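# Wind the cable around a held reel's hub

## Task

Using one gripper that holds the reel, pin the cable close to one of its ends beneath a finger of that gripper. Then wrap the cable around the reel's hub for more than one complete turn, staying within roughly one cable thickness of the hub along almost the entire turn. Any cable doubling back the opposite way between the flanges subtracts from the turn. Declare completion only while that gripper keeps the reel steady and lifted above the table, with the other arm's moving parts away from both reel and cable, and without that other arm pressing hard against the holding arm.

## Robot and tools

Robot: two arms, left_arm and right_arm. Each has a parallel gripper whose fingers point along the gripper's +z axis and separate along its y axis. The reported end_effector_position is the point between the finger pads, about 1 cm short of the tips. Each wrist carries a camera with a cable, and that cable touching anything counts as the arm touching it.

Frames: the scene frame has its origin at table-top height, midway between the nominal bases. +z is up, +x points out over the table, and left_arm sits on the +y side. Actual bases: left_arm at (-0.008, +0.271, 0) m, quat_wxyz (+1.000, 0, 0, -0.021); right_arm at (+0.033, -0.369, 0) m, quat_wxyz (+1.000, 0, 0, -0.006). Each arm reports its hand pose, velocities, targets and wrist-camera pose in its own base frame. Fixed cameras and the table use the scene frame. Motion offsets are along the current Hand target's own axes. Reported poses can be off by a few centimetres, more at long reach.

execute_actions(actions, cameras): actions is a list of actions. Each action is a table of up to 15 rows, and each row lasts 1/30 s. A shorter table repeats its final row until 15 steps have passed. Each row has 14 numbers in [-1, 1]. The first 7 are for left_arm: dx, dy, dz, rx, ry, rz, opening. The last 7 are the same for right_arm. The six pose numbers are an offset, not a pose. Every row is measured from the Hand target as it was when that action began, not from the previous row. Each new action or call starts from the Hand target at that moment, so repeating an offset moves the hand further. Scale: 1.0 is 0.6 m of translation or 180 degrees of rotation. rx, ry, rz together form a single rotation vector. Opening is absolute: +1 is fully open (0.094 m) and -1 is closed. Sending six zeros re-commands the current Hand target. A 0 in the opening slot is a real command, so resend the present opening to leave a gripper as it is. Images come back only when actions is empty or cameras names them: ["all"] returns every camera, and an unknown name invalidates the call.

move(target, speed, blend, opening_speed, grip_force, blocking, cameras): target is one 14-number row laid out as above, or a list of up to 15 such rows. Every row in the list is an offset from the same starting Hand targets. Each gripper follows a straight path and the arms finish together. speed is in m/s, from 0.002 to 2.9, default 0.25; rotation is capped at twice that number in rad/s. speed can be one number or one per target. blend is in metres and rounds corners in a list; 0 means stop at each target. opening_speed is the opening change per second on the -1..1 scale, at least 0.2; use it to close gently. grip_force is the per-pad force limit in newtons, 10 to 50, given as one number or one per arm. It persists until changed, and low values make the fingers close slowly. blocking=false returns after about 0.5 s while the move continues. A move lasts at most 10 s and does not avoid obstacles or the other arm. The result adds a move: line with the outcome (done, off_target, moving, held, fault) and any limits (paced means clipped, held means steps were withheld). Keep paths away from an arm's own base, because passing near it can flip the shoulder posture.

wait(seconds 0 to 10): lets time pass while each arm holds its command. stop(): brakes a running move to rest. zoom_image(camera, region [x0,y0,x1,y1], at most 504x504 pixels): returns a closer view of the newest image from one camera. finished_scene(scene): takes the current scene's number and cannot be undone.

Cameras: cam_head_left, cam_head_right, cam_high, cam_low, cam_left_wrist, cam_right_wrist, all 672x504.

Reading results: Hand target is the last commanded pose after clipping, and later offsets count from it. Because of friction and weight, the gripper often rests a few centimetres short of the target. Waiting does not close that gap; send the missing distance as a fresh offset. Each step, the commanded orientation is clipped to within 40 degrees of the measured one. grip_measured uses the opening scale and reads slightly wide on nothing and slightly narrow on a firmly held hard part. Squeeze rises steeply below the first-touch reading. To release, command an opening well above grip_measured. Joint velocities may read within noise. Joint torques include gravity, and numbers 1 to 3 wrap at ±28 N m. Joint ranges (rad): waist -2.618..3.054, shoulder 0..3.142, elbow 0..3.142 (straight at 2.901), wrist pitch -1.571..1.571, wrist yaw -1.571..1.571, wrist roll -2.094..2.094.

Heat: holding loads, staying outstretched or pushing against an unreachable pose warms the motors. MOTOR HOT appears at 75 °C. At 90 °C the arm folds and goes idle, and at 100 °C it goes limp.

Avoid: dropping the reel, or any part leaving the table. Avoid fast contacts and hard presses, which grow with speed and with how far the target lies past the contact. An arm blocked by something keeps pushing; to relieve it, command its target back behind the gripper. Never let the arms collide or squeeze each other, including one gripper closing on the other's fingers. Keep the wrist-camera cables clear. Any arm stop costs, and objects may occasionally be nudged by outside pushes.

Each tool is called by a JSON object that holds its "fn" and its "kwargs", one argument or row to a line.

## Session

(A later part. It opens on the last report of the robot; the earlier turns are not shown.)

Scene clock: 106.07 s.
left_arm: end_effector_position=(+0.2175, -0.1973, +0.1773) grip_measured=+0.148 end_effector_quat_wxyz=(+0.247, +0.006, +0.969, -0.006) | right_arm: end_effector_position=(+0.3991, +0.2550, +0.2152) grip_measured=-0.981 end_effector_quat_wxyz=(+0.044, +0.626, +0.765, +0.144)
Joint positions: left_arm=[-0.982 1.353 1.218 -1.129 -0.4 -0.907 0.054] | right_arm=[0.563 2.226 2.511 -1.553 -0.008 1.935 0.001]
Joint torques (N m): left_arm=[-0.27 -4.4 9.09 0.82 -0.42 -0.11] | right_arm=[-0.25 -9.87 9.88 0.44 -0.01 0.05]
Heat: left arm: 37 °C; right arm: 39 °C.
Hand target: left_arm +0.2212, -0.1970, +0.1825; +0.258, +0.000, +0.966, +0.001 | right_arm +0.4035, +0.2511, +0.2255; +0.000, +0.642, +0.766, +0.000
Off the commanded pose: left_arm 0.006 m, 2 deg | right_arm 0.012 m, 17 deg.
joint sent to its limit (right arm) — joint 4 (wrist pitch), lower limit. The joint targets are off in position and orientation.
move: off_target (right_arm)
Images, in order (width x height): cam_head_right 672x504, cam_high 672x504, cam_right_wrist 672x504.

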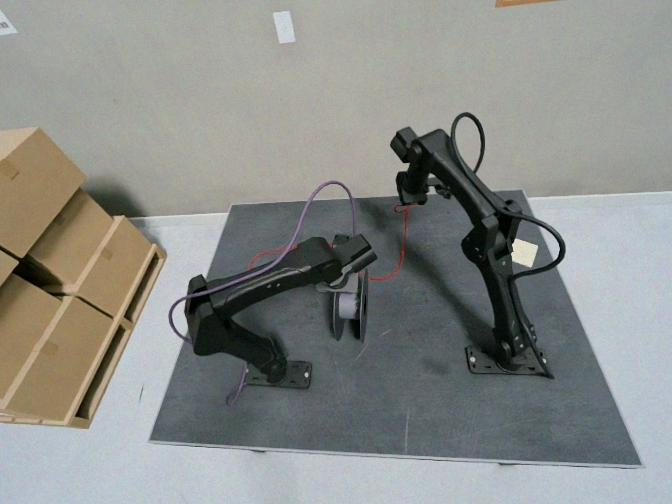

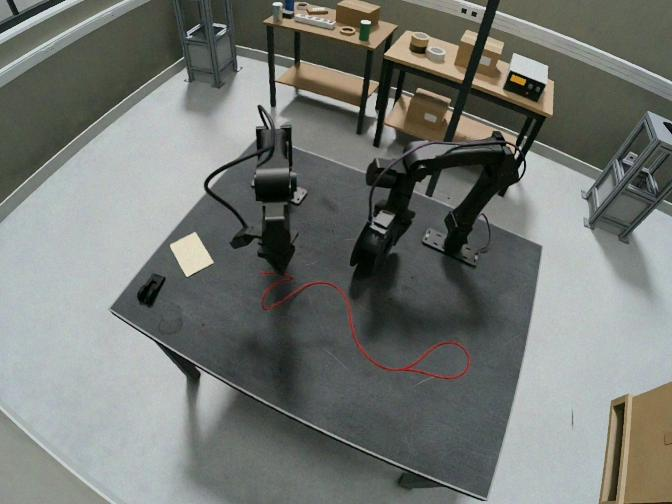

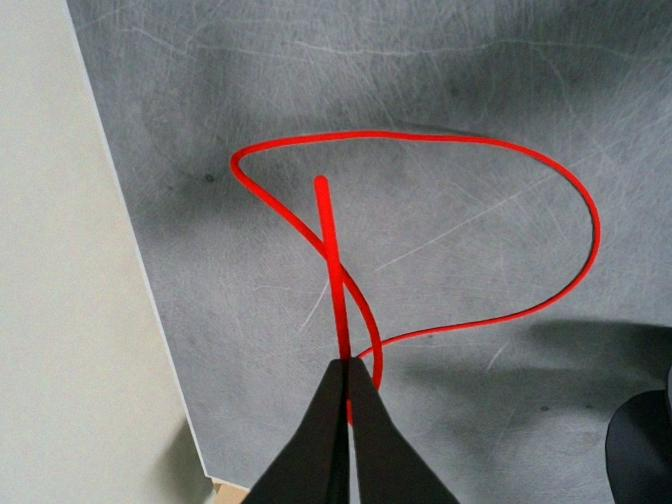

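{"fn": "move", "kwargs": {
  "target": [0,0,0,0,0,0,0.15,-0.48,-0.04,0.07,0,0,0,-1],
  "speed": 0.25,
  "cameras": ["cam_head_right","cam_right_wrist","cam_high"]
}}

Scene clock: 108.50 s.
left_arm: end_effector_position=(+0.2175, -0.1973, +0.1773) grip_measured=+0.148 end_effector_quat_wxyz=(+0.247, +0.006, +0.969, -0.006) | right_arm: end_effector_position=(+0.4340, -0.0306, +0.1781) grip_measured=-0.981 end_effector_quat_wxyz=(+0.045, +0.646, +0.761, +0.051)
Joint positions: left_arm=[-0.982 1.353 1.218 -1.129 -0.4 -0.907 0.054] | right_arm=[-0.086 2.155 2.27 -1.553 -0.031 1.324 0.001]
Joint torques (N m): left_arm=[-0.28 -4.38 9.06 0.83 -0.42 -0.11] | right_arm=[0.14 -10.55 6.22 0.13 0.15 -0.14]
Heat: left arm: 37 °C; right arm: 39 °C.
Hand target: left_arm +0.2212, -0.1970, +0.1825; +0.258, +0.000, +0.966, +0.001 | right_arm +0.4301, -0.0366, +0.1833; +0.000, +0.642, +0.766, +0.000
Off the commanded pose: left_arm 0.006 m, 2 deg | right_arm 0.009 m, 8 deg.
joint sent to its limit (right arm) — joint 4 (wrist pitch), lower limit. The joint targets are off in position and orientation.
move: off_target (right_arm)
Images, in order (width x height): cam_head_right 672x504, cam_high 672x504, cam_right_wrist 672x504.

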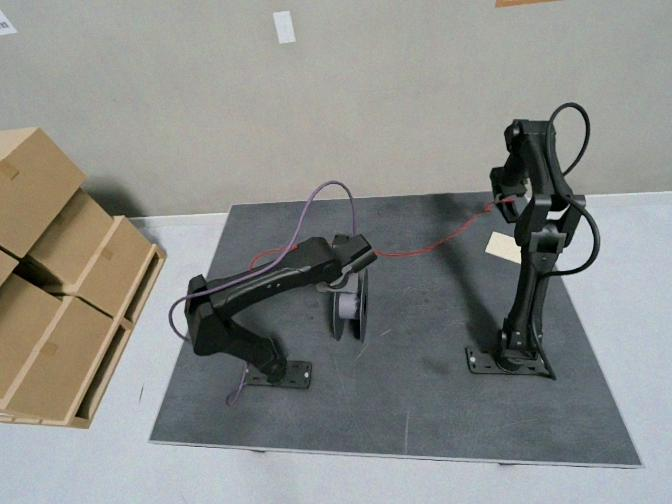

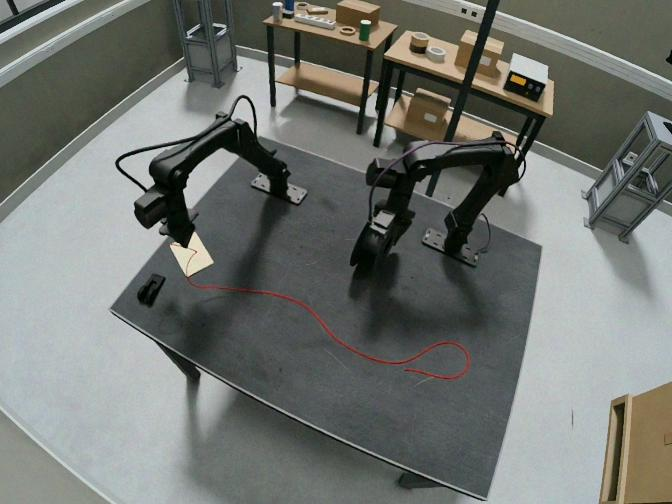

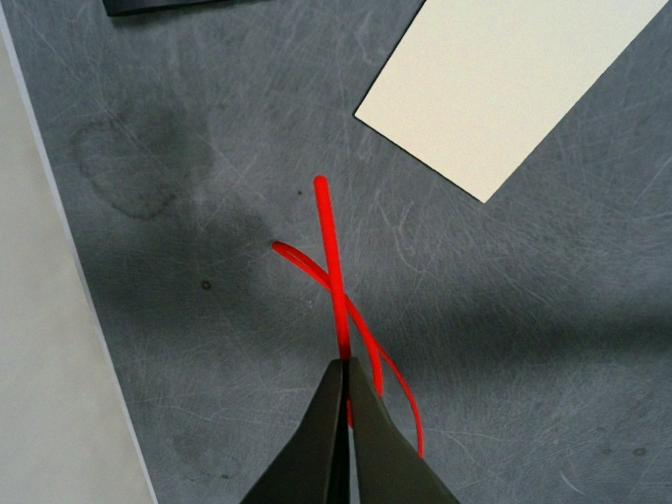

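{"fn": "move", "kwargs": {
  "target": [
    [0,0,0,0,0,0,0.15,0,0,0.25,0,0,0,-1],
    [0,0,0,0,0,0,0.15,0,0,0.25,0,0,0,0.3]
  ],
  "speed": 0.15,
  "opening_speed": 1,
  "cameras": ["cam_head_right","cam_right_wrist","cam_high"]
}}

Scene clock: 112.50 s.
left_arm: end_effector_position=(+0.2175, -0.1973, +0.1773) grip_measured=+0.148 end_effector_quat_wxyz=(+0.247, +0.006, +0.969, -0.006) | right_arm: end_effector_position=(+0.4277, -0.0301, +0.0365) grip_measured=+0.298 end_effector_quat_wxyz=(-0.014, +0.646, +0.763, +0.009)
Joint positions: left_arm=[-0.982 1.353 1.218 -1.129 -0.4 -0.907 0.054] | right_arm=[-0.086 2.235 1.837 -1.185 -0.031 1.32 0.061]
Joint torques (N m): left_arm=[-0.25 -4.4 9.1 0.82 -0.42 -0.1] | right_arm=[0.49 -10.4 5.04 0.26 0.16 -0.09]
Heat: left arm: 37 °C; right arm: 39 °C.
Hand target: left_arm +0.2212, -0.1970, +0.1825; +0.258, +0.000, +0.966, +0.001 | right_arm +0.4301, -0.0365, +0.0333; +0.000, +0.642, +0.766, +0.000
Off the commanded pose: left_arm 0.006 m, 2 deg | right_arm 0.008 m, 2 deg.
move: done
Images, in order (width x height): cam_head_right 672x504, cam_high 672x504, cam_right_wrist 672x504.

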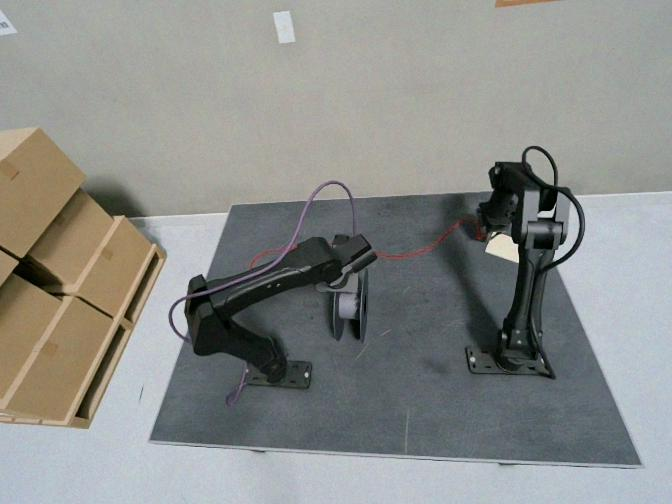

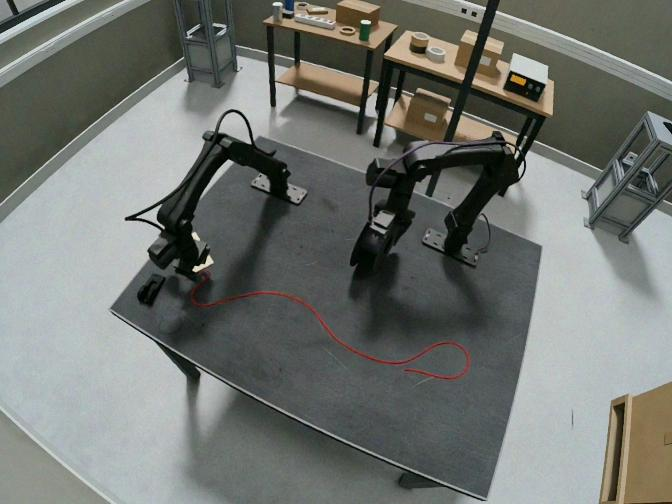

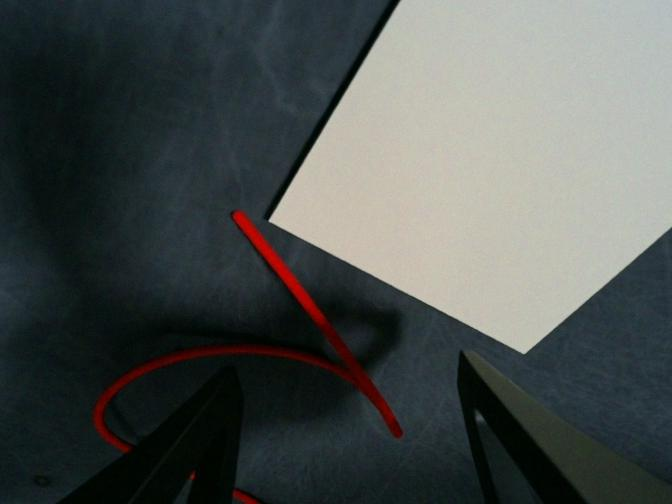

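{"fn": "move", "kwargs": {
  "target": [0,0,0,0,0,0,0.15,0,0,-0.2,0,0,0,0.6],
  "speed": 0.15,
  "cameras": ["cam_right_wrist"]
}}

Scene clock: 114.67 s.
left_arm: end_effector_position=(+0.2175, -0.1973, +0.1773) grip_measured=+0.148 end_effector_quat_wxyz=(+0.247, +0.006, +0.969, -0.006) | right_arm: end_effector_position=(+0.4280, -0.0301, +0.1333) grip_measured=+0.598 end_effector_quat_wxyz=(-0.007, +0.644, +0.764, +0.014)
Joint positions: left_arm=[-0.982 1.353 1.218 -1.129 -0.4 -0.907 0.054] | right_arm=[-0.086 2.235 2.224 -1.556 -0.031 1.315 0.075]
Joint torques (N m): left_arm=[-0.29 -4.41 9.09 0.82 -0.42 -0.1] | right_arm=[0.34 -12.63 8.88 -0.08 0.16 -0.11]
Heat: left arm: 37 °C; right arm: 39 °C.
Hand target: left_arm +0.2212, -0.1970, +0.1825; +0.258, +0.000, +0.966, +0.001 | right_arm +0.4301, -0.0366, +0.1533; +0.000, +0.642, +0.766, +0.000
Off the commanded pose: left_arm 0.006 m, 2 deg | right_arm 0.021 m, 2 deg.
joint sent to its limit (right arm) — joint 4 (wrist pitch), lower limit. The joint targets are off in position, not in orientation.
move: off_target (right_arm)
Images, in order (width x height): cam_right_wrist 672x504.

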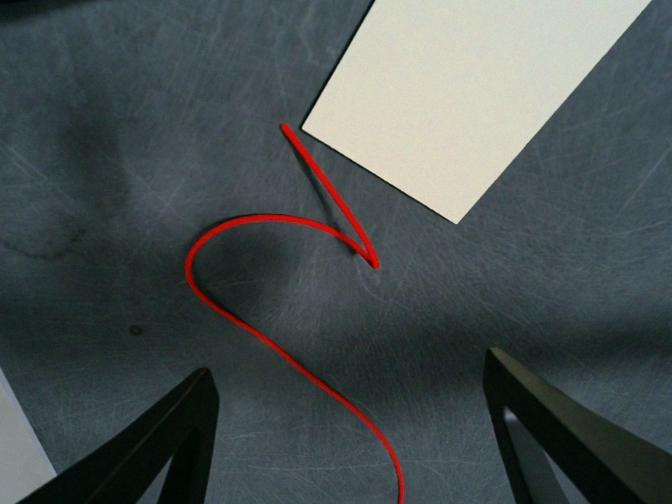

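{"fn": "move", "kwargs": {
  "target": [0,0,0,0,0,0,0.15,0.108,0.102,0.13,0,0,-0.306,0.3],
  "speed": 0.15,
  "cameras": ["cam_right_wrist"]
}}

Scene clock: 119.40 s.
left_arm: end_effector_position=(+0.2175, -0.1973, +0.1773) grip_measured=+0.148 end_effector_quat_wxyz=(+0.247, +0.006, +0.969, -0.006) | right_arm: end_effector_position=(+0.4676, +0.0417, +0.0696) grip_measured=+0.302 end_effector_quat_wxyz=(-0.022, +0.223, +0.974, +0.008)
Joint positions: left_arm=[-0.982 1.353 1.218 -1.129 -0.4 -0.907 0.054] | right_arm=[0.076 2.493 2.419 -1.535 -0.029 0.525 0.061]
Joint torques (N m): left_arm=[-0.27 -4.41 9.1 0.83 -0.42 -0.1] | right_arm=[0.58 -10.74 10.59 0.07 0.2 -0.05]
Heat: left arm: 37 °C; right arm: 39 °C.
Hand target: left_arm +0.2212, -0.1970, +0.1825; +0.258, +0.000, +0.966, +0.001 | right_arm +0.4791, +0.0379, +0.0753; +0.000, +0.215, +0.977, +0.000
Off the commanded pose: left_arm 0.006 m, 2 deg | right_arm 0.013 m, 3 deg.
move: off_target (right_arm)
Images, in order (width x height): cam_right_wrist 672x504.

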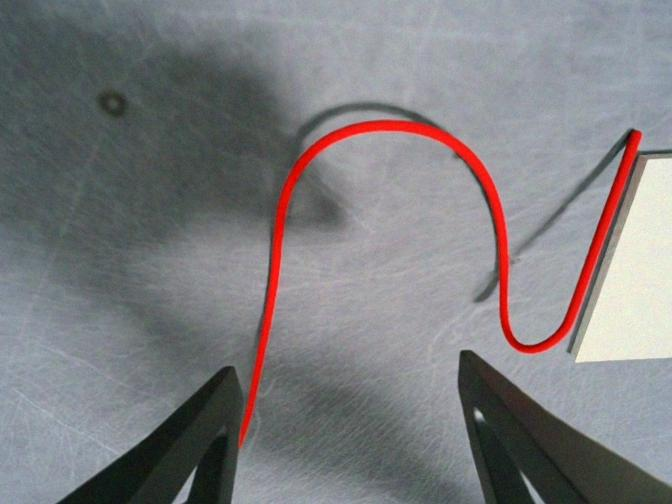

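{"fn": "move", "kwargs": {
  "target": [
    [0,0,0,0,0,0,0.15,-0.02,0.048,0.03,0,0,0,0.3],
    [0,0,0,0,0,0,0.15,-0.02,0.048,0.095,0,0,0,0.3],
    [0,0,0,0,0,0,0.15,-0.02,0.048,0.095,0,0,0,-1]
  ],
  "speed": 0.1,
  "opening_speed": 0.8,
  "cameras": ["cam_right_wrist"]
}}

Scene clock: 124.03 s.
left_arm: end_effector_position=(+0.2175, -0.1973, +0.1773) grip_measured=+0.148 end_effector_quat_wxyz=(+0.247, +0.006, +0.969, -0.006) | right_arm: end_effector_position=(+0.4961, +0.0656, +0.0257) grip_measured=-0.993 end_effector_quat_wxyz=(-0.011, +0.205, +0.979, +0.010)
Joint positions: left_arm=[-0.982 1.353 1.218 -1.129 -0.4 -0.907 0.054] | right_arm=[0.12 2.663 2.566 -1.487 -0.026 0.533 0]
Joint torques (N m): left_arm=[-0.28 -4.4 9.09 0.83 -0.42 -0.1] | right_arm=[0.01 -12.12 4.68 0.33 0.17 0.08]
Heat: left arm: 37 °C; right arm: 39 °C.
Hand target: left_arm +0.2212, -0.1970, +0.1825; +0.258, +0.000, +0.966, +0.001 | right_arm +0.5021, +0.0590, +0.0184; +0.000, +0.215, +0.977, +0.000
Off the commanded pose: left_arm 0.006 m, 2 deg | right_arm 0.012 m, 2 deg.
move: off_target (right_arm); target 3's new opening was sent with right_arm's hand 0.012 m and 2 deg from that target
Images, in order (width x height): cam_right_wrist 672x504.

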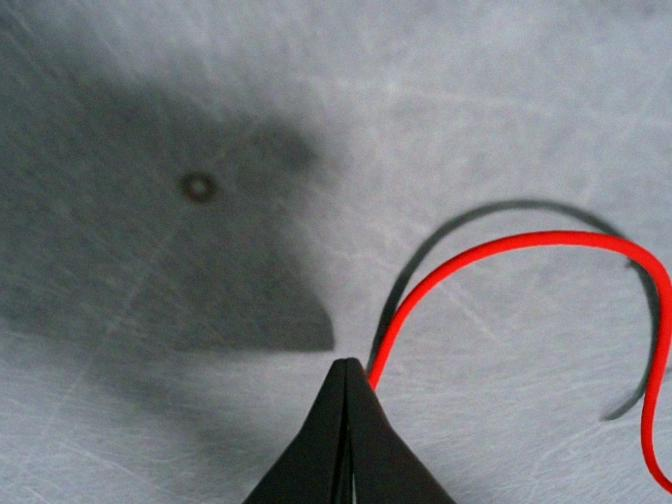

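{"fn": "move", "kwargs": {
  "target": [
    [0,0,0,0,0,0,0.15,0,0,-0.05,0,0,0,-1],
    [0,0,0,0,0,0,0.15,0,-0.03,-0.05,0,0,0,0.3]
  ],
  "speed": 0.1,
  "cameras": ["cam_right_wrist"]
}}

Scene clock: 127.00 s.
left_arm: end_effector_position=(+0.2175, -0.1973, +0.1773) grip_measured=+0.148 end_effector_quat_wxyz=(+0.247, +0.006, +0.969, -0.006) | right_arm: end_effector_position=(+0.4887, +0.0432, +0.0316) grip_measured=+0.298 end_effector_quat_wxyz=(-0.029, +0.225, +0.974, +0.004)
Joint positions: left_arm=[-0.982 1.353 1.218 -1.129 -0.4 -0.907 0.054] | right_arm=[0.077 2.675 2.612 -1.561 -0.025 0.531 0.061]
Joint torques (N m): left_arm=[-0.25 -4.4 9.11 0.83 -0.42 -0.11] | right_arm=[0.16 -16.03 4.36 0.2 0.14 -0.09]
Heat: left arm: 36 °C; right arm: 40 °C.
Hand target: left_arm +0.2212, -0.1970, +0.1825; +0.258, +0.000, +0.966, +0.001 | right_arm +0.4945, +0.0427, +0.0483; +0.000, +0.215, +0.977, +0.000
Off the commanded pose: left_arm 0.006 m, 2 deg | right_arm 0.018 m, 4 deg.
move: off_target (right_arm); target 2's new opening was sent with right_arm's hand 0.018 m and 4 deg from that target
Images, in order (width x height): cam_right_wrist 672x504.

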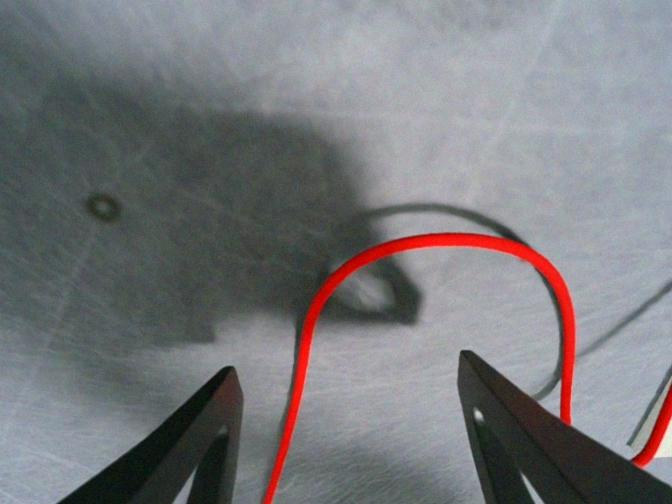

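{"fn": "move", "kwargs": {
  "target": [
    [0,0,0,0,0,0,0.15,0,0.022,0.055,0,0,0,0.3],
    [0,0,0,0,0,0,0.15,0,0.022,0.055,0,0,0,-1]
  ],
  "speed": 0.06,
  "opening_speed": 0.8,
  "cameras": ["cam_right_wrist"]
}}

Scene clock: 130.43 s.
left_arm: end_effector_position=(+0.2175, -0.1973, +0.1773) grip_measured=+0.148 end_effector_quat_wxyz=(+0.247, +0.006, +0.969, -0.006) | right_arm: end_effector_position=(+0.4953, +0.0583, +0.0133) grip_measured=-0.971 end_effector_quat_wxyz=(-0.018, +0.208, +0.978, +0.007)
Joint positions: left_arm=[-0.982 1.353 1.218 -1.129 -0.4 -0.907 0.054] | right_arm=[0.106 2.674 2.537 -1.464 -0.025 0.525 0.001]
Joint torques (N m): left_arm=[-0.27 -4.38 9.1 0.82 -0.43 -0.11] | right_arm=[0.54 -14.42 2.84 0.4 0.15 0.04]
Heat: left arm: 36 °C; right arm: 40 °C.
Hand target: left_arm +0.2212, -0.1970, +0.1825; +0.258, +0.000, +0.966, +0.001 | right_arm +0.5000, +0.0547, +0.0153; +0.000, +0.215, +0.977, +0.000
Off the commanded pose: left_arm 0.006 m, 2 deg | right_arm 0.006 m, 2 deg.
move: done; target 2's new opening was sent with right_arm's hand 0.011 m and 3 deg from that target
Images, in order (width x height): cam_right_wrist 672x504.

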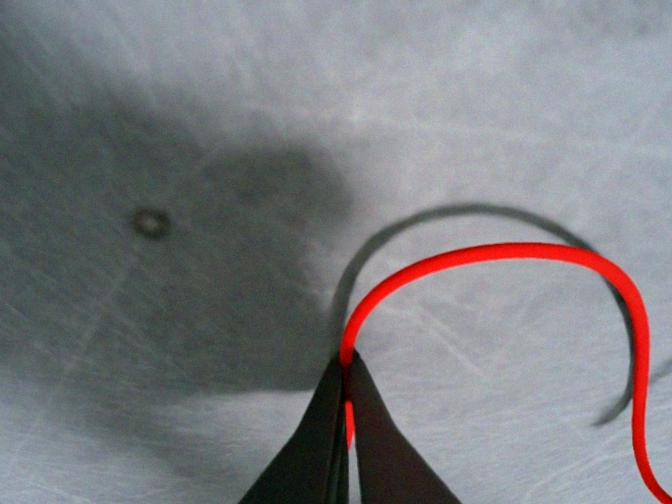

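{"fn": "move", "kwargs": {
  "target": [
    [0,0,0,0,0,0,0.15,0,0,-0.2,0,0,0,-1],
    [0,0,0,0,0,0,0.15,0.273,0.113,-0.55,-0.234,-0.369,-0.305,-1]
  ],
  "speed": 0.25,
  "blend": 0.03,
  "cameras": ["cam_right_wrist","cam_high","cam_head_right"]
}}

Scene clock: 136.17 s.
left_arm: end_effector_position=(+0.2175, -0.1973, +0.1773) grip_measured=+0.148 end_effector_quat_wxyz=(+0.247, +0.006, +0.969, -0.006) | right_arm: end_effector_position=(+0.3838, +0.1772, +0.3222) grip_measured=-0.971 end_effector_quat_wxyz=(+0.533, -0.251, +0.782, +0.203)
Joint positions: left_arm=[-0.982 1.353 1.218 -1.129 -0.4 -0.907 0.054] | right_arm=[0.273 1.293 1.21 -0.303 -0.375 -0.094 0.001]
Joint torques (N m): left_arm=[-0.25 -4.4 9.09 0.83 -0.43 -0.1] | right_arm=[0.55 -6.65 5.75 2.28 -0.22 -0.19]
Heat: left arm: 36 °C; right arm: 40 °C.
Hand target: left_arm +0.2212, -0.1970, +0.1825; +0.258, +0.000, +0.966, +0.001 | right_arm +0.3800, +0.1848, +0.3455; +0.572, -0.271, +0.745, +0.208
Off the commanded pose: left_arm 0.006 m, 2 deg | right_arm 0.025 m, 7 deg.
move: off_target (right_arm)
Images, in order (width x height): cam_head_right 672x504, cam_high 672x504, cam_right_wrist 672x504.

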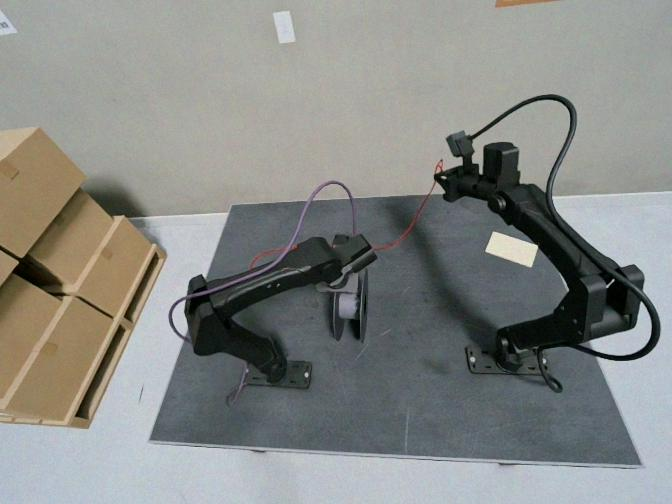

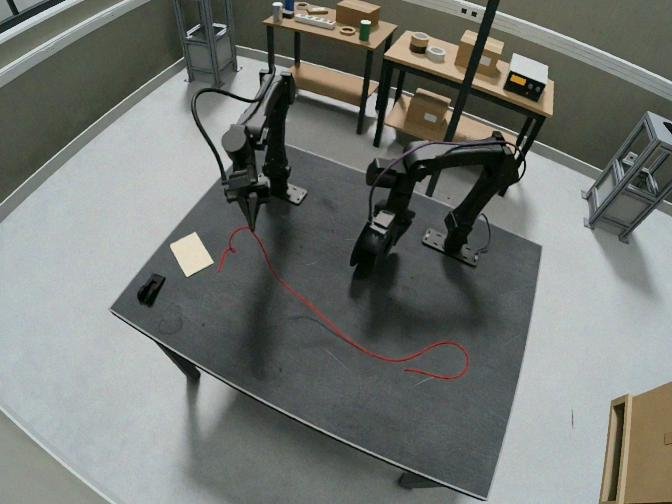

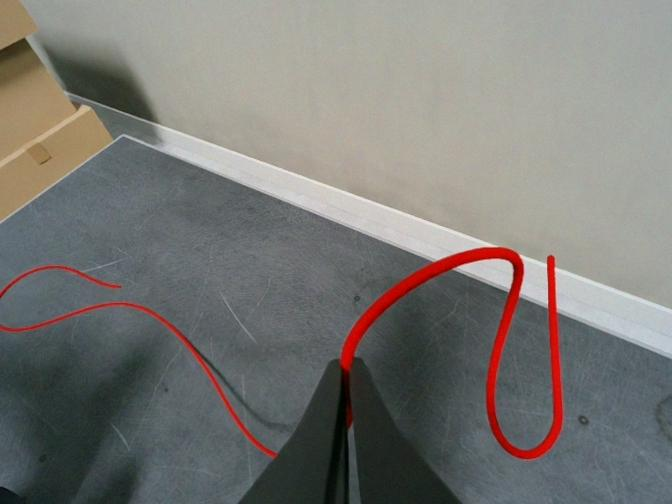

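{"fn": "move", "kwargs": {
  "target": [0,0,0,0,0,0,0.15,0.045,0.336,0.152,-0.137,0.218,0.389,-1],
  "speed": 0.2,
  "cameras": ["cam_right_wrist","cam_high","cam_head_right","cam_left_wrist","cam_low"]
}}

Scene clock: 141.83 s.
left_arm: end_effector_position=(+0.2175, -0.1973, +0.1773) grip_measured=+0.148 end_effector_quat_wxyz=(+0.247, +0.006, +0.969, -0.006) | right_arm: end_effector_position=(+0.3053, +0.3808, +0.2622) grip_measured=-0.971 end_effector_quat_wxyz=(-0.003, +0.068, +0.864, +0.499)
Joint positions: left_arm=[-0.982 1.353 1.218 -1.129 -0.4 -0.907 0.054] | right_arm=[0.651 1.747 1.589 -0.562 -0.706 1.137 0.001]
Joint torques (N m): left_arm=[-0.27 -4.4 9.11 0.83 -0.42 -0.11] | right_arm=[0.43 -7.9 12.22 1.67 -0.47 -0.08]
Heat: left arm: 36 °C; right arm: 39 °C.
Hand target: left_arm +0.2212, -0.1970, +0.1825; +0.258, +0.000, +0.966, +0.001 | right_arm +0.3128, +0.3915, +0.2959; +0.023, +0.037, +0.843, +0.536
Off the commanded pose: left_arm 0.006 m, 2 deg | right_arm 0.036 m, 7 deg.
move: off_target (right_arm)
Images, in order (width x height): cam_head_right 672x504, cam_high 672x504, cam_low 672x504, cam_left_wrist 672x504, cam_right_wrist 672x504.

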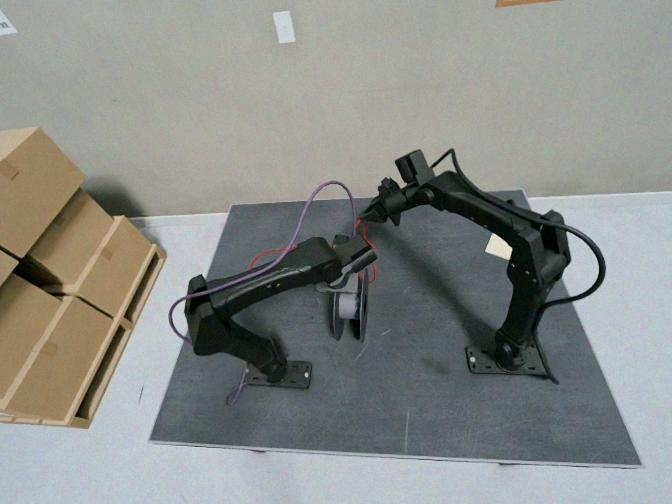

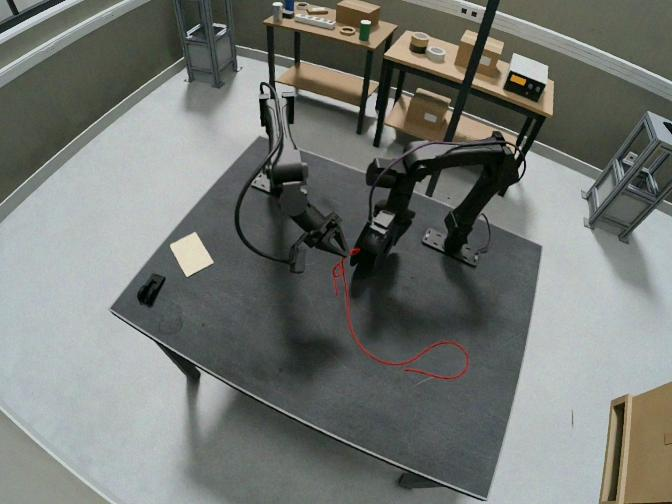

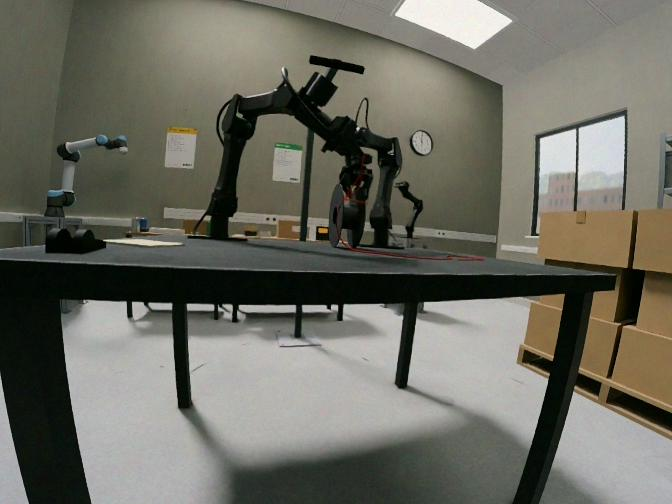

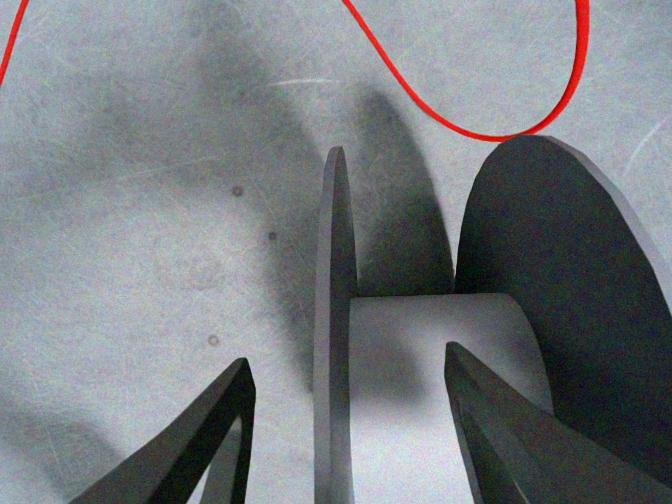

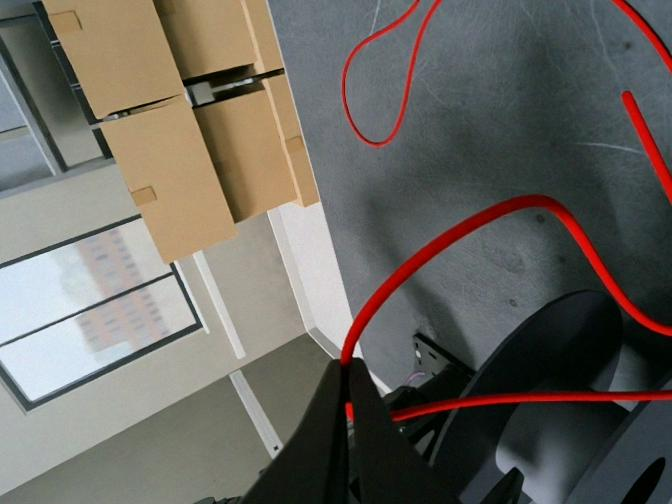

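{"fn": "zoom_image", "kwargs": {
  "camera": "cam_head_right",
  "region": [310, 180, 430, 320]
}}

{"fn": "zoom_image", "kwargs": {
  "camera": "cam_high",
  "region": [300, 210, 400, 310]
}}

{"fn": "zoom_image", "kwargs": {
  "camera": "cam_low",
  "region": [310, 130, 410, 260]
}}

Scaled by 3.600.

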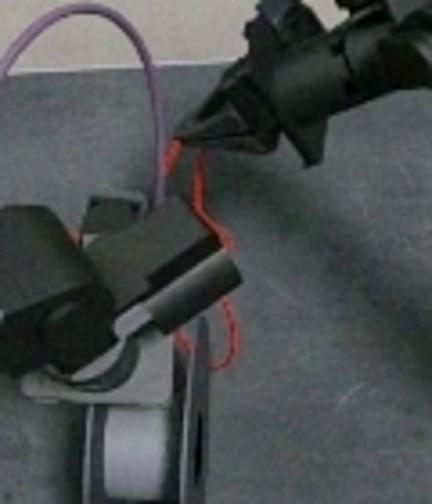

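Scaled by 5.040.

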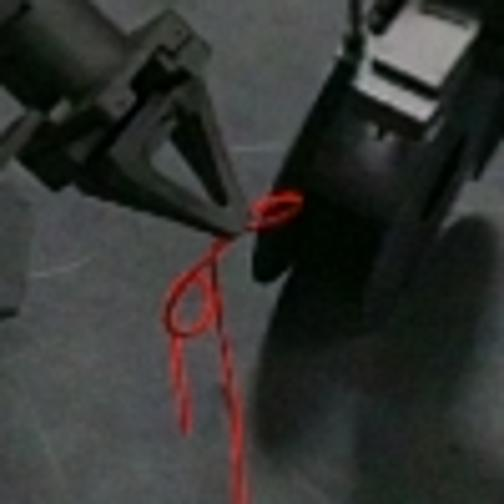

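Scaled by 3.877.

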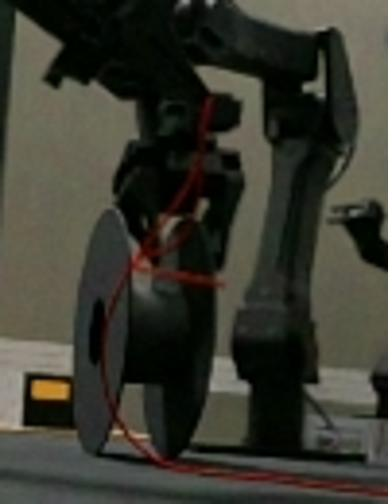

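{"fn": "move", "kwargs": {
  "target": [
    [0,0,0,0,0,0,0.15,-0.128,-0.137,-0.293,0,0,0,-1],
    [0,0,0,0,0,0,0.15,-0.243,-0.503,-0.15,0.36,0.015,-0.025,-1],
    [0,0,0,0,0,0,0.15,-0.243,-0.503,-0.15,0.36,0.015,-0.025,0.6]
  ],
  "speed": 0.2,
  "opening_speed": 1,
  "cameras": ["cam_right_wrist","cam_high","cam_head_right"]
}}

{"fn": "move", "kwargs": {
  "target": [0,0,0,0,0,0,0.15,0.1,0,-0.15,0,0,0,0.6],
  "speed": 0.2,
  "cameras": ["cam_right_wrist"]
}}

Scene clock: 156.07 s.
left_arm: end_effector_position=(+0.2175, -0.1973, +0.1773) grip_measured=+0.148 end_effector_quat_wxyz=(+0.247, +0.006, +0.969, -0.006) | right_arm: end_effector_position=(+0.4275, +0.1725, +0.0530) grip_measured=+0.598 end_effector_quat_wxyz=(-0.019, -0.009, +1.000, +0.006)
Joint positions: left_arm=[-0.982 1.353 1.218 -1.129 -0.4 -0.907 0.054] | right_arm=[0.372 2.411 2.205 -1.395 -0.025 0.353 0.075]
Joint torques (N m): left_arm=[-0.27 -4.4 9.09 0.82 -0.42 -0.1] | right_arm=[0.18 -10.56 11.03 -0.05 0.12 0.07]
Heat: left arm: 36 °C; right arm: 38 °C.
Hand target: left_arm +0.2212, -0.1970, +0.1825; +0.258, +0.000, +0.966, +0.001 | right_arm +0.4396, +0.1699, +0.0608; +0.001, +0.000, +1.000, +0.000
Off the commanded pose: left_arm 0.006 m, 2 deg | right_arm 0.015 m, 3 deg.
move: off_target (right_arm); target 3's new opening was sent with right_arm's hand 0.015 m and 3 deg from that target
Images, in order (width x height): cam_head_right 672x504, cam_high 672x504, cam_right_wrist 672x504.

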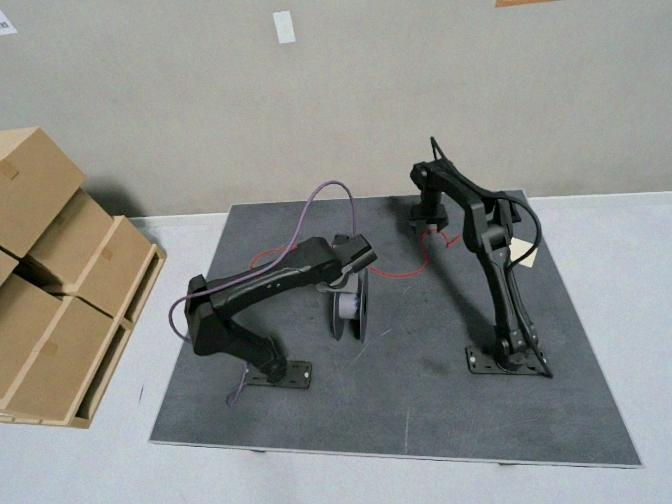

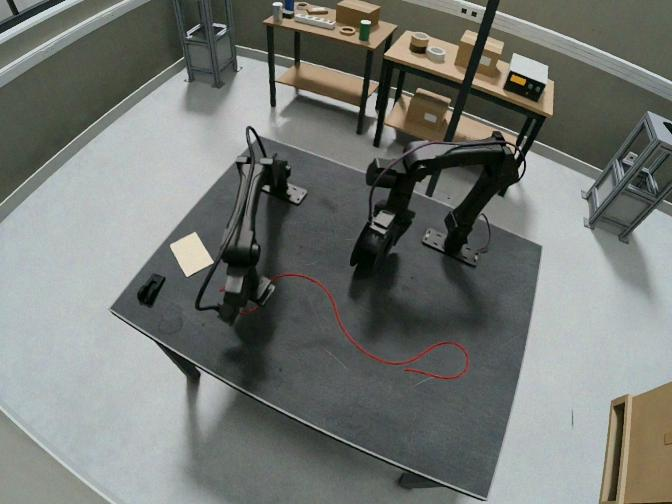

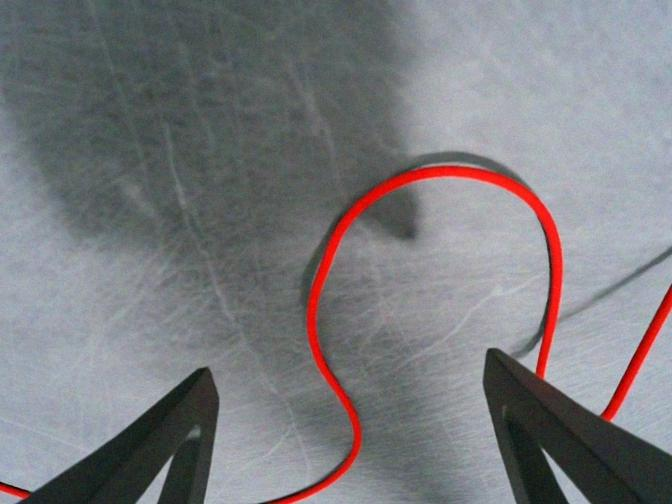

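Scene clock: 157.47 s.
left_arm: end_effector_position=(+0.2175, -0.1973, +0.1773) grip_measured=+0.148 end_effector_quat_wxyz=(+0.247, +0.006, +0.969, -0.006) | right_arm: end_effector_position=(+0.3818, +0.1789, +0.1395) grip_measured=+0.598 end_effector_quat_wxyz=(-0.004, -0.011, +1.000, +0.012)
Joint positions: left_arm=[-0.982 1.353 1.218 -1.129 -0.4 -0.907 0.054] | right_arm=[0.425 2.203 2.196 -1.562 -0.025 0.404 0.075]
Joint torques (N m): left_arm=[-0.25 -4.4 9.1 0.83 -0.42 -0.1] | right_arm=[-0.12 -13.03 4.37 -0.02 0.13 0.13]
Heat: left arm: 36 °C; right arm: 39 °C.
Hand target: left_arm +0.2212, -0.1970, +0.1825; +0.258, +0.000, +0.966, +0.001 | right_arm +0.3794, +0.1699, +0.1507; +0.001, +0.000, +1.000, +0.000
Off the commanded pose: left_arm 0.006 m, 2 deg | right_arm 0.015 m, 2 deg.
joint sent to its limit (right arm) — joint 4 (wrist pitch), lower limit. The joint targets are off in position, not in orientation.
move: off_target (right_arm)
Images, in order (width x height): cam_right_wrist 672x504.

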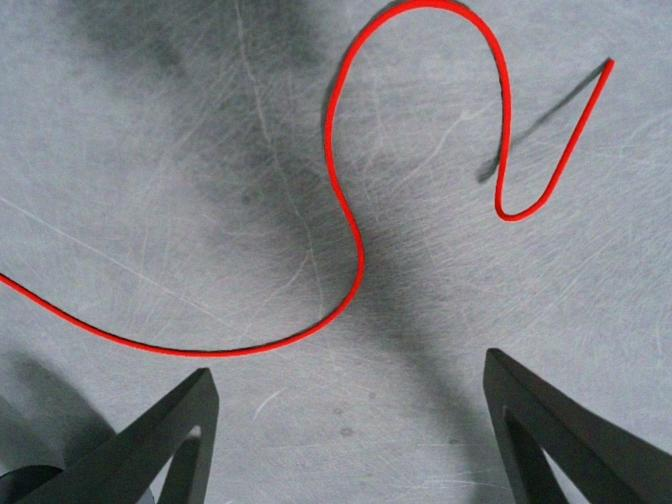

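{"fn": "move", "kwargs": {
  "target": [0,0,0,0,0,0,0.15,-0.1,-0.21,0.07,0,0,0.15,0.4],
  "speed": 0.2,
  "cameras": ["cam_right_wrist"]
}}

Scene clock: 160.03 s.
left_arm: end_effector_position=(+0.2175, -0.1973, +0.1773) grip_measured=+0.148 end_effector_quat_wxyz=(+0.247, +0.006, +0.969, -0.006) | right_arm: end_effector_position=(+0.4220, +0.0427, +0.1003) grip_measured=+0.402 end_effector_quat_wxyz=(-0.034, +0.230, +0.973, +0.000)
Joint positions: left_arm=[-0.982 1.353 1.218 -1.129 -0.4 -0.907 0.054] | right_arm=[0.089 2.272 2.15 -1.515 -0.022 0.553 0.066]
Joint torques (N m): left_arm=[-0.27 -4.4 9.1 0.83 -0.41 -0.1] | right_arm=[0.44 -10.45 10.32 0.18 0.1 0.08]
Heat: left arm: 36 °C; right arm: 39 °C.
Hand target: left_arm +0.2212, -0.1970, +0.1825; +0.258, +0.000, +0.966, +0.001 | right_arm +0.4394, +0.0439, +0.1088; +0.001, +0.234, +0.972, +0.000
Off the commanded pose: left_arm 0.006 m, 2 deg | right_arm 0.019 m, 4 deg.
move: off_target (right_arm)
Images, in order (width x height): cam_right_wrist 672x504.

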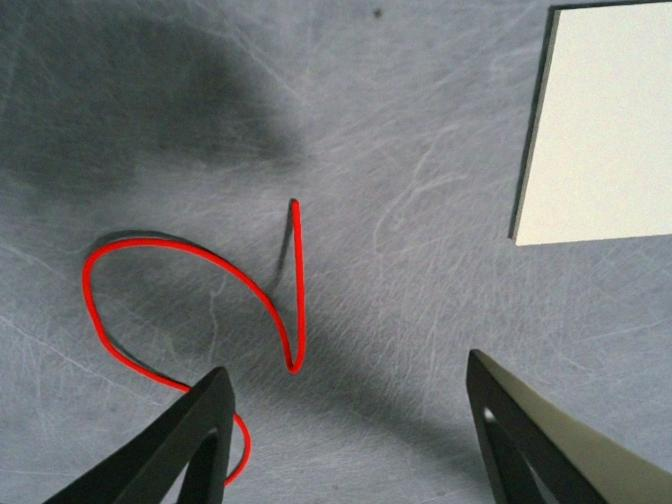

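{"fn": "move", "kwargs": {
  "target": [
    [0,0,0,0,0,0,0.15,-0.023,0.035,0.115,0,0,0,0.4],
    [0,0,0,0,0,0,0.15,-0.023,0.035,0.115,0,0,0,-1],
    [0,0,0,0,0,0,0.15,-0.023,0.035,0.06,0,0,0,-1],
    [0,0,0,0,0,0,0.15,-0.213,-0.33,0.06,0,0,0.33,-1]
  ],
  "speed": 0.12,
  "opening_speed": 1,
  "cameras": ["cam_right_wrist","cam_high","cam_head_right"]
}}

Scene clock: 170.10 s.
left_arm: end_effector_position=(+0.2175, -0.1973, +0.1773) grip_measured=+0.148 end_effector_quat_wxyz=(+0.247, +0.006, +0.969, -0.006) | right_arm: end_effector_position=(+0.4584, -0.1877, +0.0674) grip_measured=-0.993 end_effector_quat_wxyz=(+0.007, +0.681, +0.732, +0.014)
Joint positions: left_arm=[-0.982 1.353 1.218 -1.129 -0.4 -0.907 0.054] | right_arm=[-0.398 2.595 2.604 -1.558 -0.022 1.101 0]
Joint torques (N m): left_arm=[-0.31 -4.37 9.1 0.82 -0.42 -0.11] | right_arm=[-0.1 -11.25 10.44 0 0.11 0.09]
Heat: left arm: 36 °C; right arm: 39 °C.
Hand target: left_arm +0.2212, -0.1970, +0.1825; +0.258, +0.000, +0.966, +0.001 | right_arm +0.4633, -0.1905, +0.0727; +0.001, +0.685, +0.729, +0.001
Off the commanded pose: left_arm 0.006 m, 2 deg | right_arm 0.008 m, 2 deg.
joint sent to its limit (right arm) — joint 4 (wrist pitch), lower limit. The joint targets are off in position, not in orientation.
move: done
Images, in order (width x height): cam_head_right 672x504, cam_high 672x504, cam_right_wrist 672x504.

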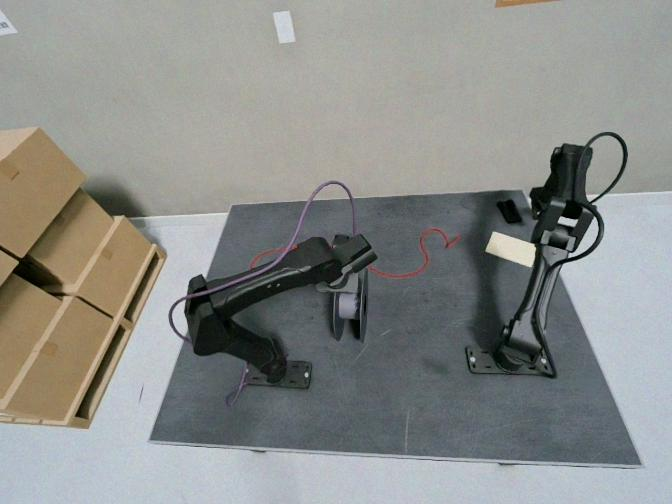

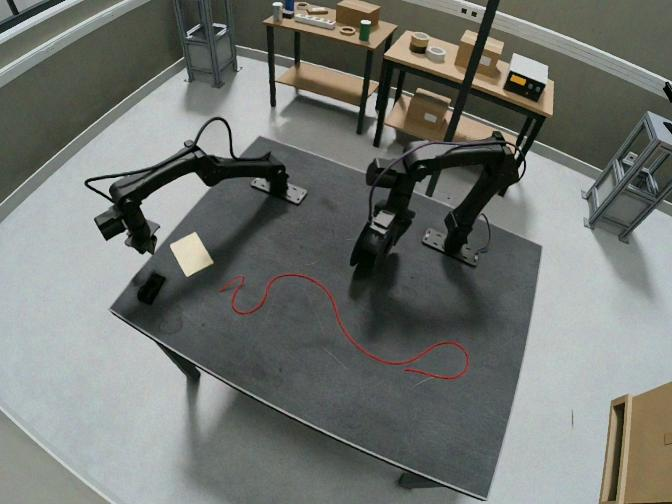

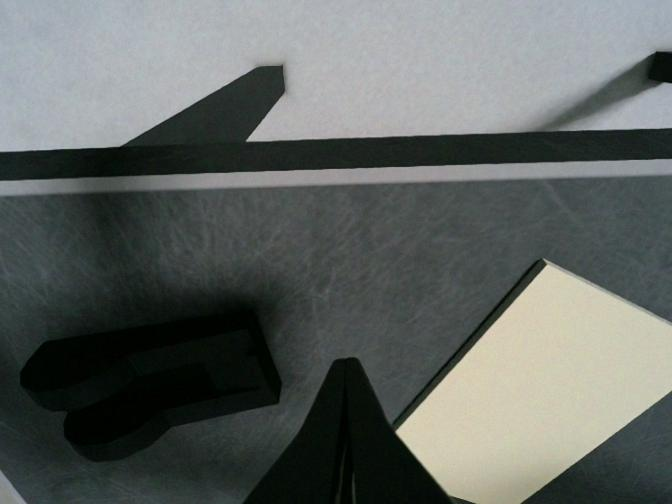

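{"fn": "move", "kwargs": {
  "target": [0,0,0,0,0,0,0.15,0.35,0.03,-0.11,0,0,-0.35,0.3],
  "speed": 0.25,
  "cameras": ["cam_right_wrist"]
}}

Scene clock: 173.57 s.
left_arm: end_effector_position=(+0.2175, -0.1973, +0.1773) grip_measured=+0.148 end_effector_quat_wxyz=(+0.247, +0.006, +0.969, -0.006) | right_arm: end_effector_position=(+0.4727, +0.0276, +0.1138) grip_measured=+0.298 end_effector_quat_wxyz=(+0.023, +0.207, +0.978, +0.017)
Joint positions: left_arm=[-0.982 1.353 1.218 -1.129 -0.4 -0.907 0.054] | right_arm=[0.048 2.419 2.463 -1.561 -0.022 0.465 0.061]
Joint torques (N m): left_arm=[-0.28 -4.4 9.09 0.83 -0.42 -0.1] | right_arm=[-0.25 -16.47 5 0.09 0.07 -0.1]
Heat: left arm: 36 °C; right arm: 40 °C.
Hand target: left_arm +0.2212, -0.1970, +0.1825; +0.258, +0.000, +0.966, +0.001 | right_arm +0.4681, +0.0201, +0.1388; +0.001, +0.203, +0.979, +0.000
Off the commanded pose: left_arm 0.006 m, 2 deg | right_arm 0.027 m, 3 deg.
joint sent to its limit (right arm) — joint 4 (wrist pitch), lower limit. The joint targets are off in position and orientation.
move: off_target (right_arm)
Images, in order (width x height): cam_right_wrist 672x504.

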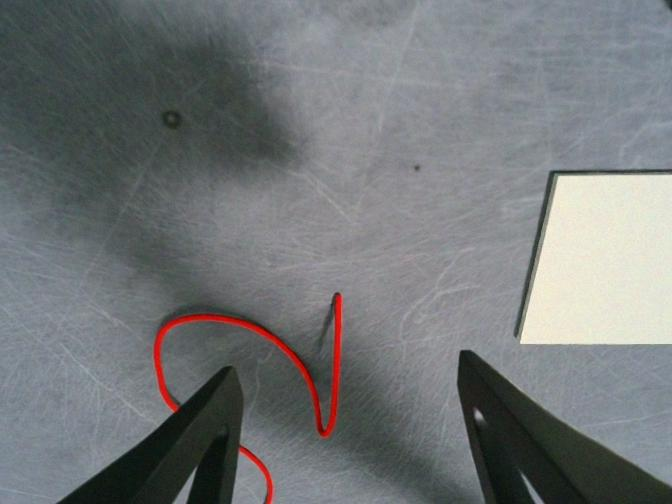

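{"fn": "move", "kwargs": {
  "target": [0,0,0,0,0,0,0.15,0.083,0.005,0.125,0,0,0.03,0.3],
  "speed": 0.2,
  "cameras": ["cam_right_wrist"]
}}

Scene clock: 175.40 s.
left_arm: end_effector_position=(+0.2175, -0.1973, +0.1773) grip_measured=+0.148 end_effector_quat_wxyz=(+0.247, +0.006, +0.969, -0.006) | right_arm: end_effector_position=(+0.4166, +0.0487, +0.0471) grip_measured=+0.298 end_effector_quat_wxyz=(-0.034, +0.238, +0.971, -0.001)
Joint positions: left_arm=[-0.982 1.353 1.218 -1.129 -0.4 -0.907 0.054] | right_arm=[0.105 2.246 1.895 -1.285 -0.022 0.585 0.061]
Joint torques (N m): left_arm=[-0.27 -4.4 9.1 0.83 -0.43 -0.11] | right_arm=[-0.05 -14.76 4.4 0.24 0.11 0.09]
Heat: left arm: 36 °C; right arm: 40 °C.
Hand target: left_arm +0.2212, -0.1970, +0.1825; +0.258, +0.000, +0.966, +0.001 | right_arm +0.4237, +0.0427, +0.0638; +0.001, +0.249, +0.968, +0.000
Off the commanded pose: left_arm 0.006 m, 2 deg | right_arm 0.019 m, 4 deg.
move: off_target (right_arm)
Images, in order (width x height): cam_right_wrist 672x504.

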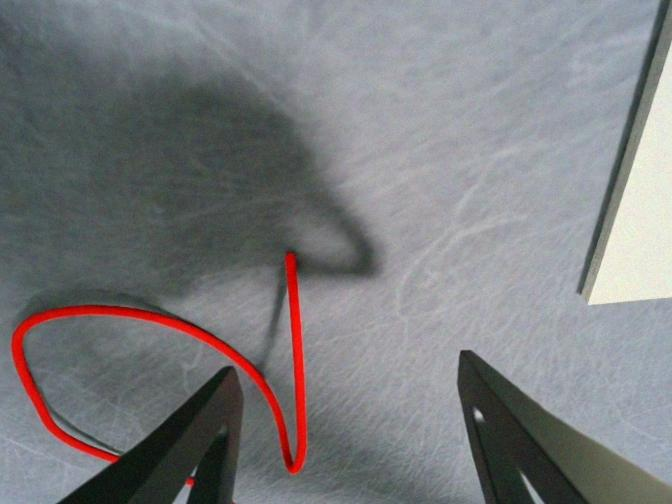

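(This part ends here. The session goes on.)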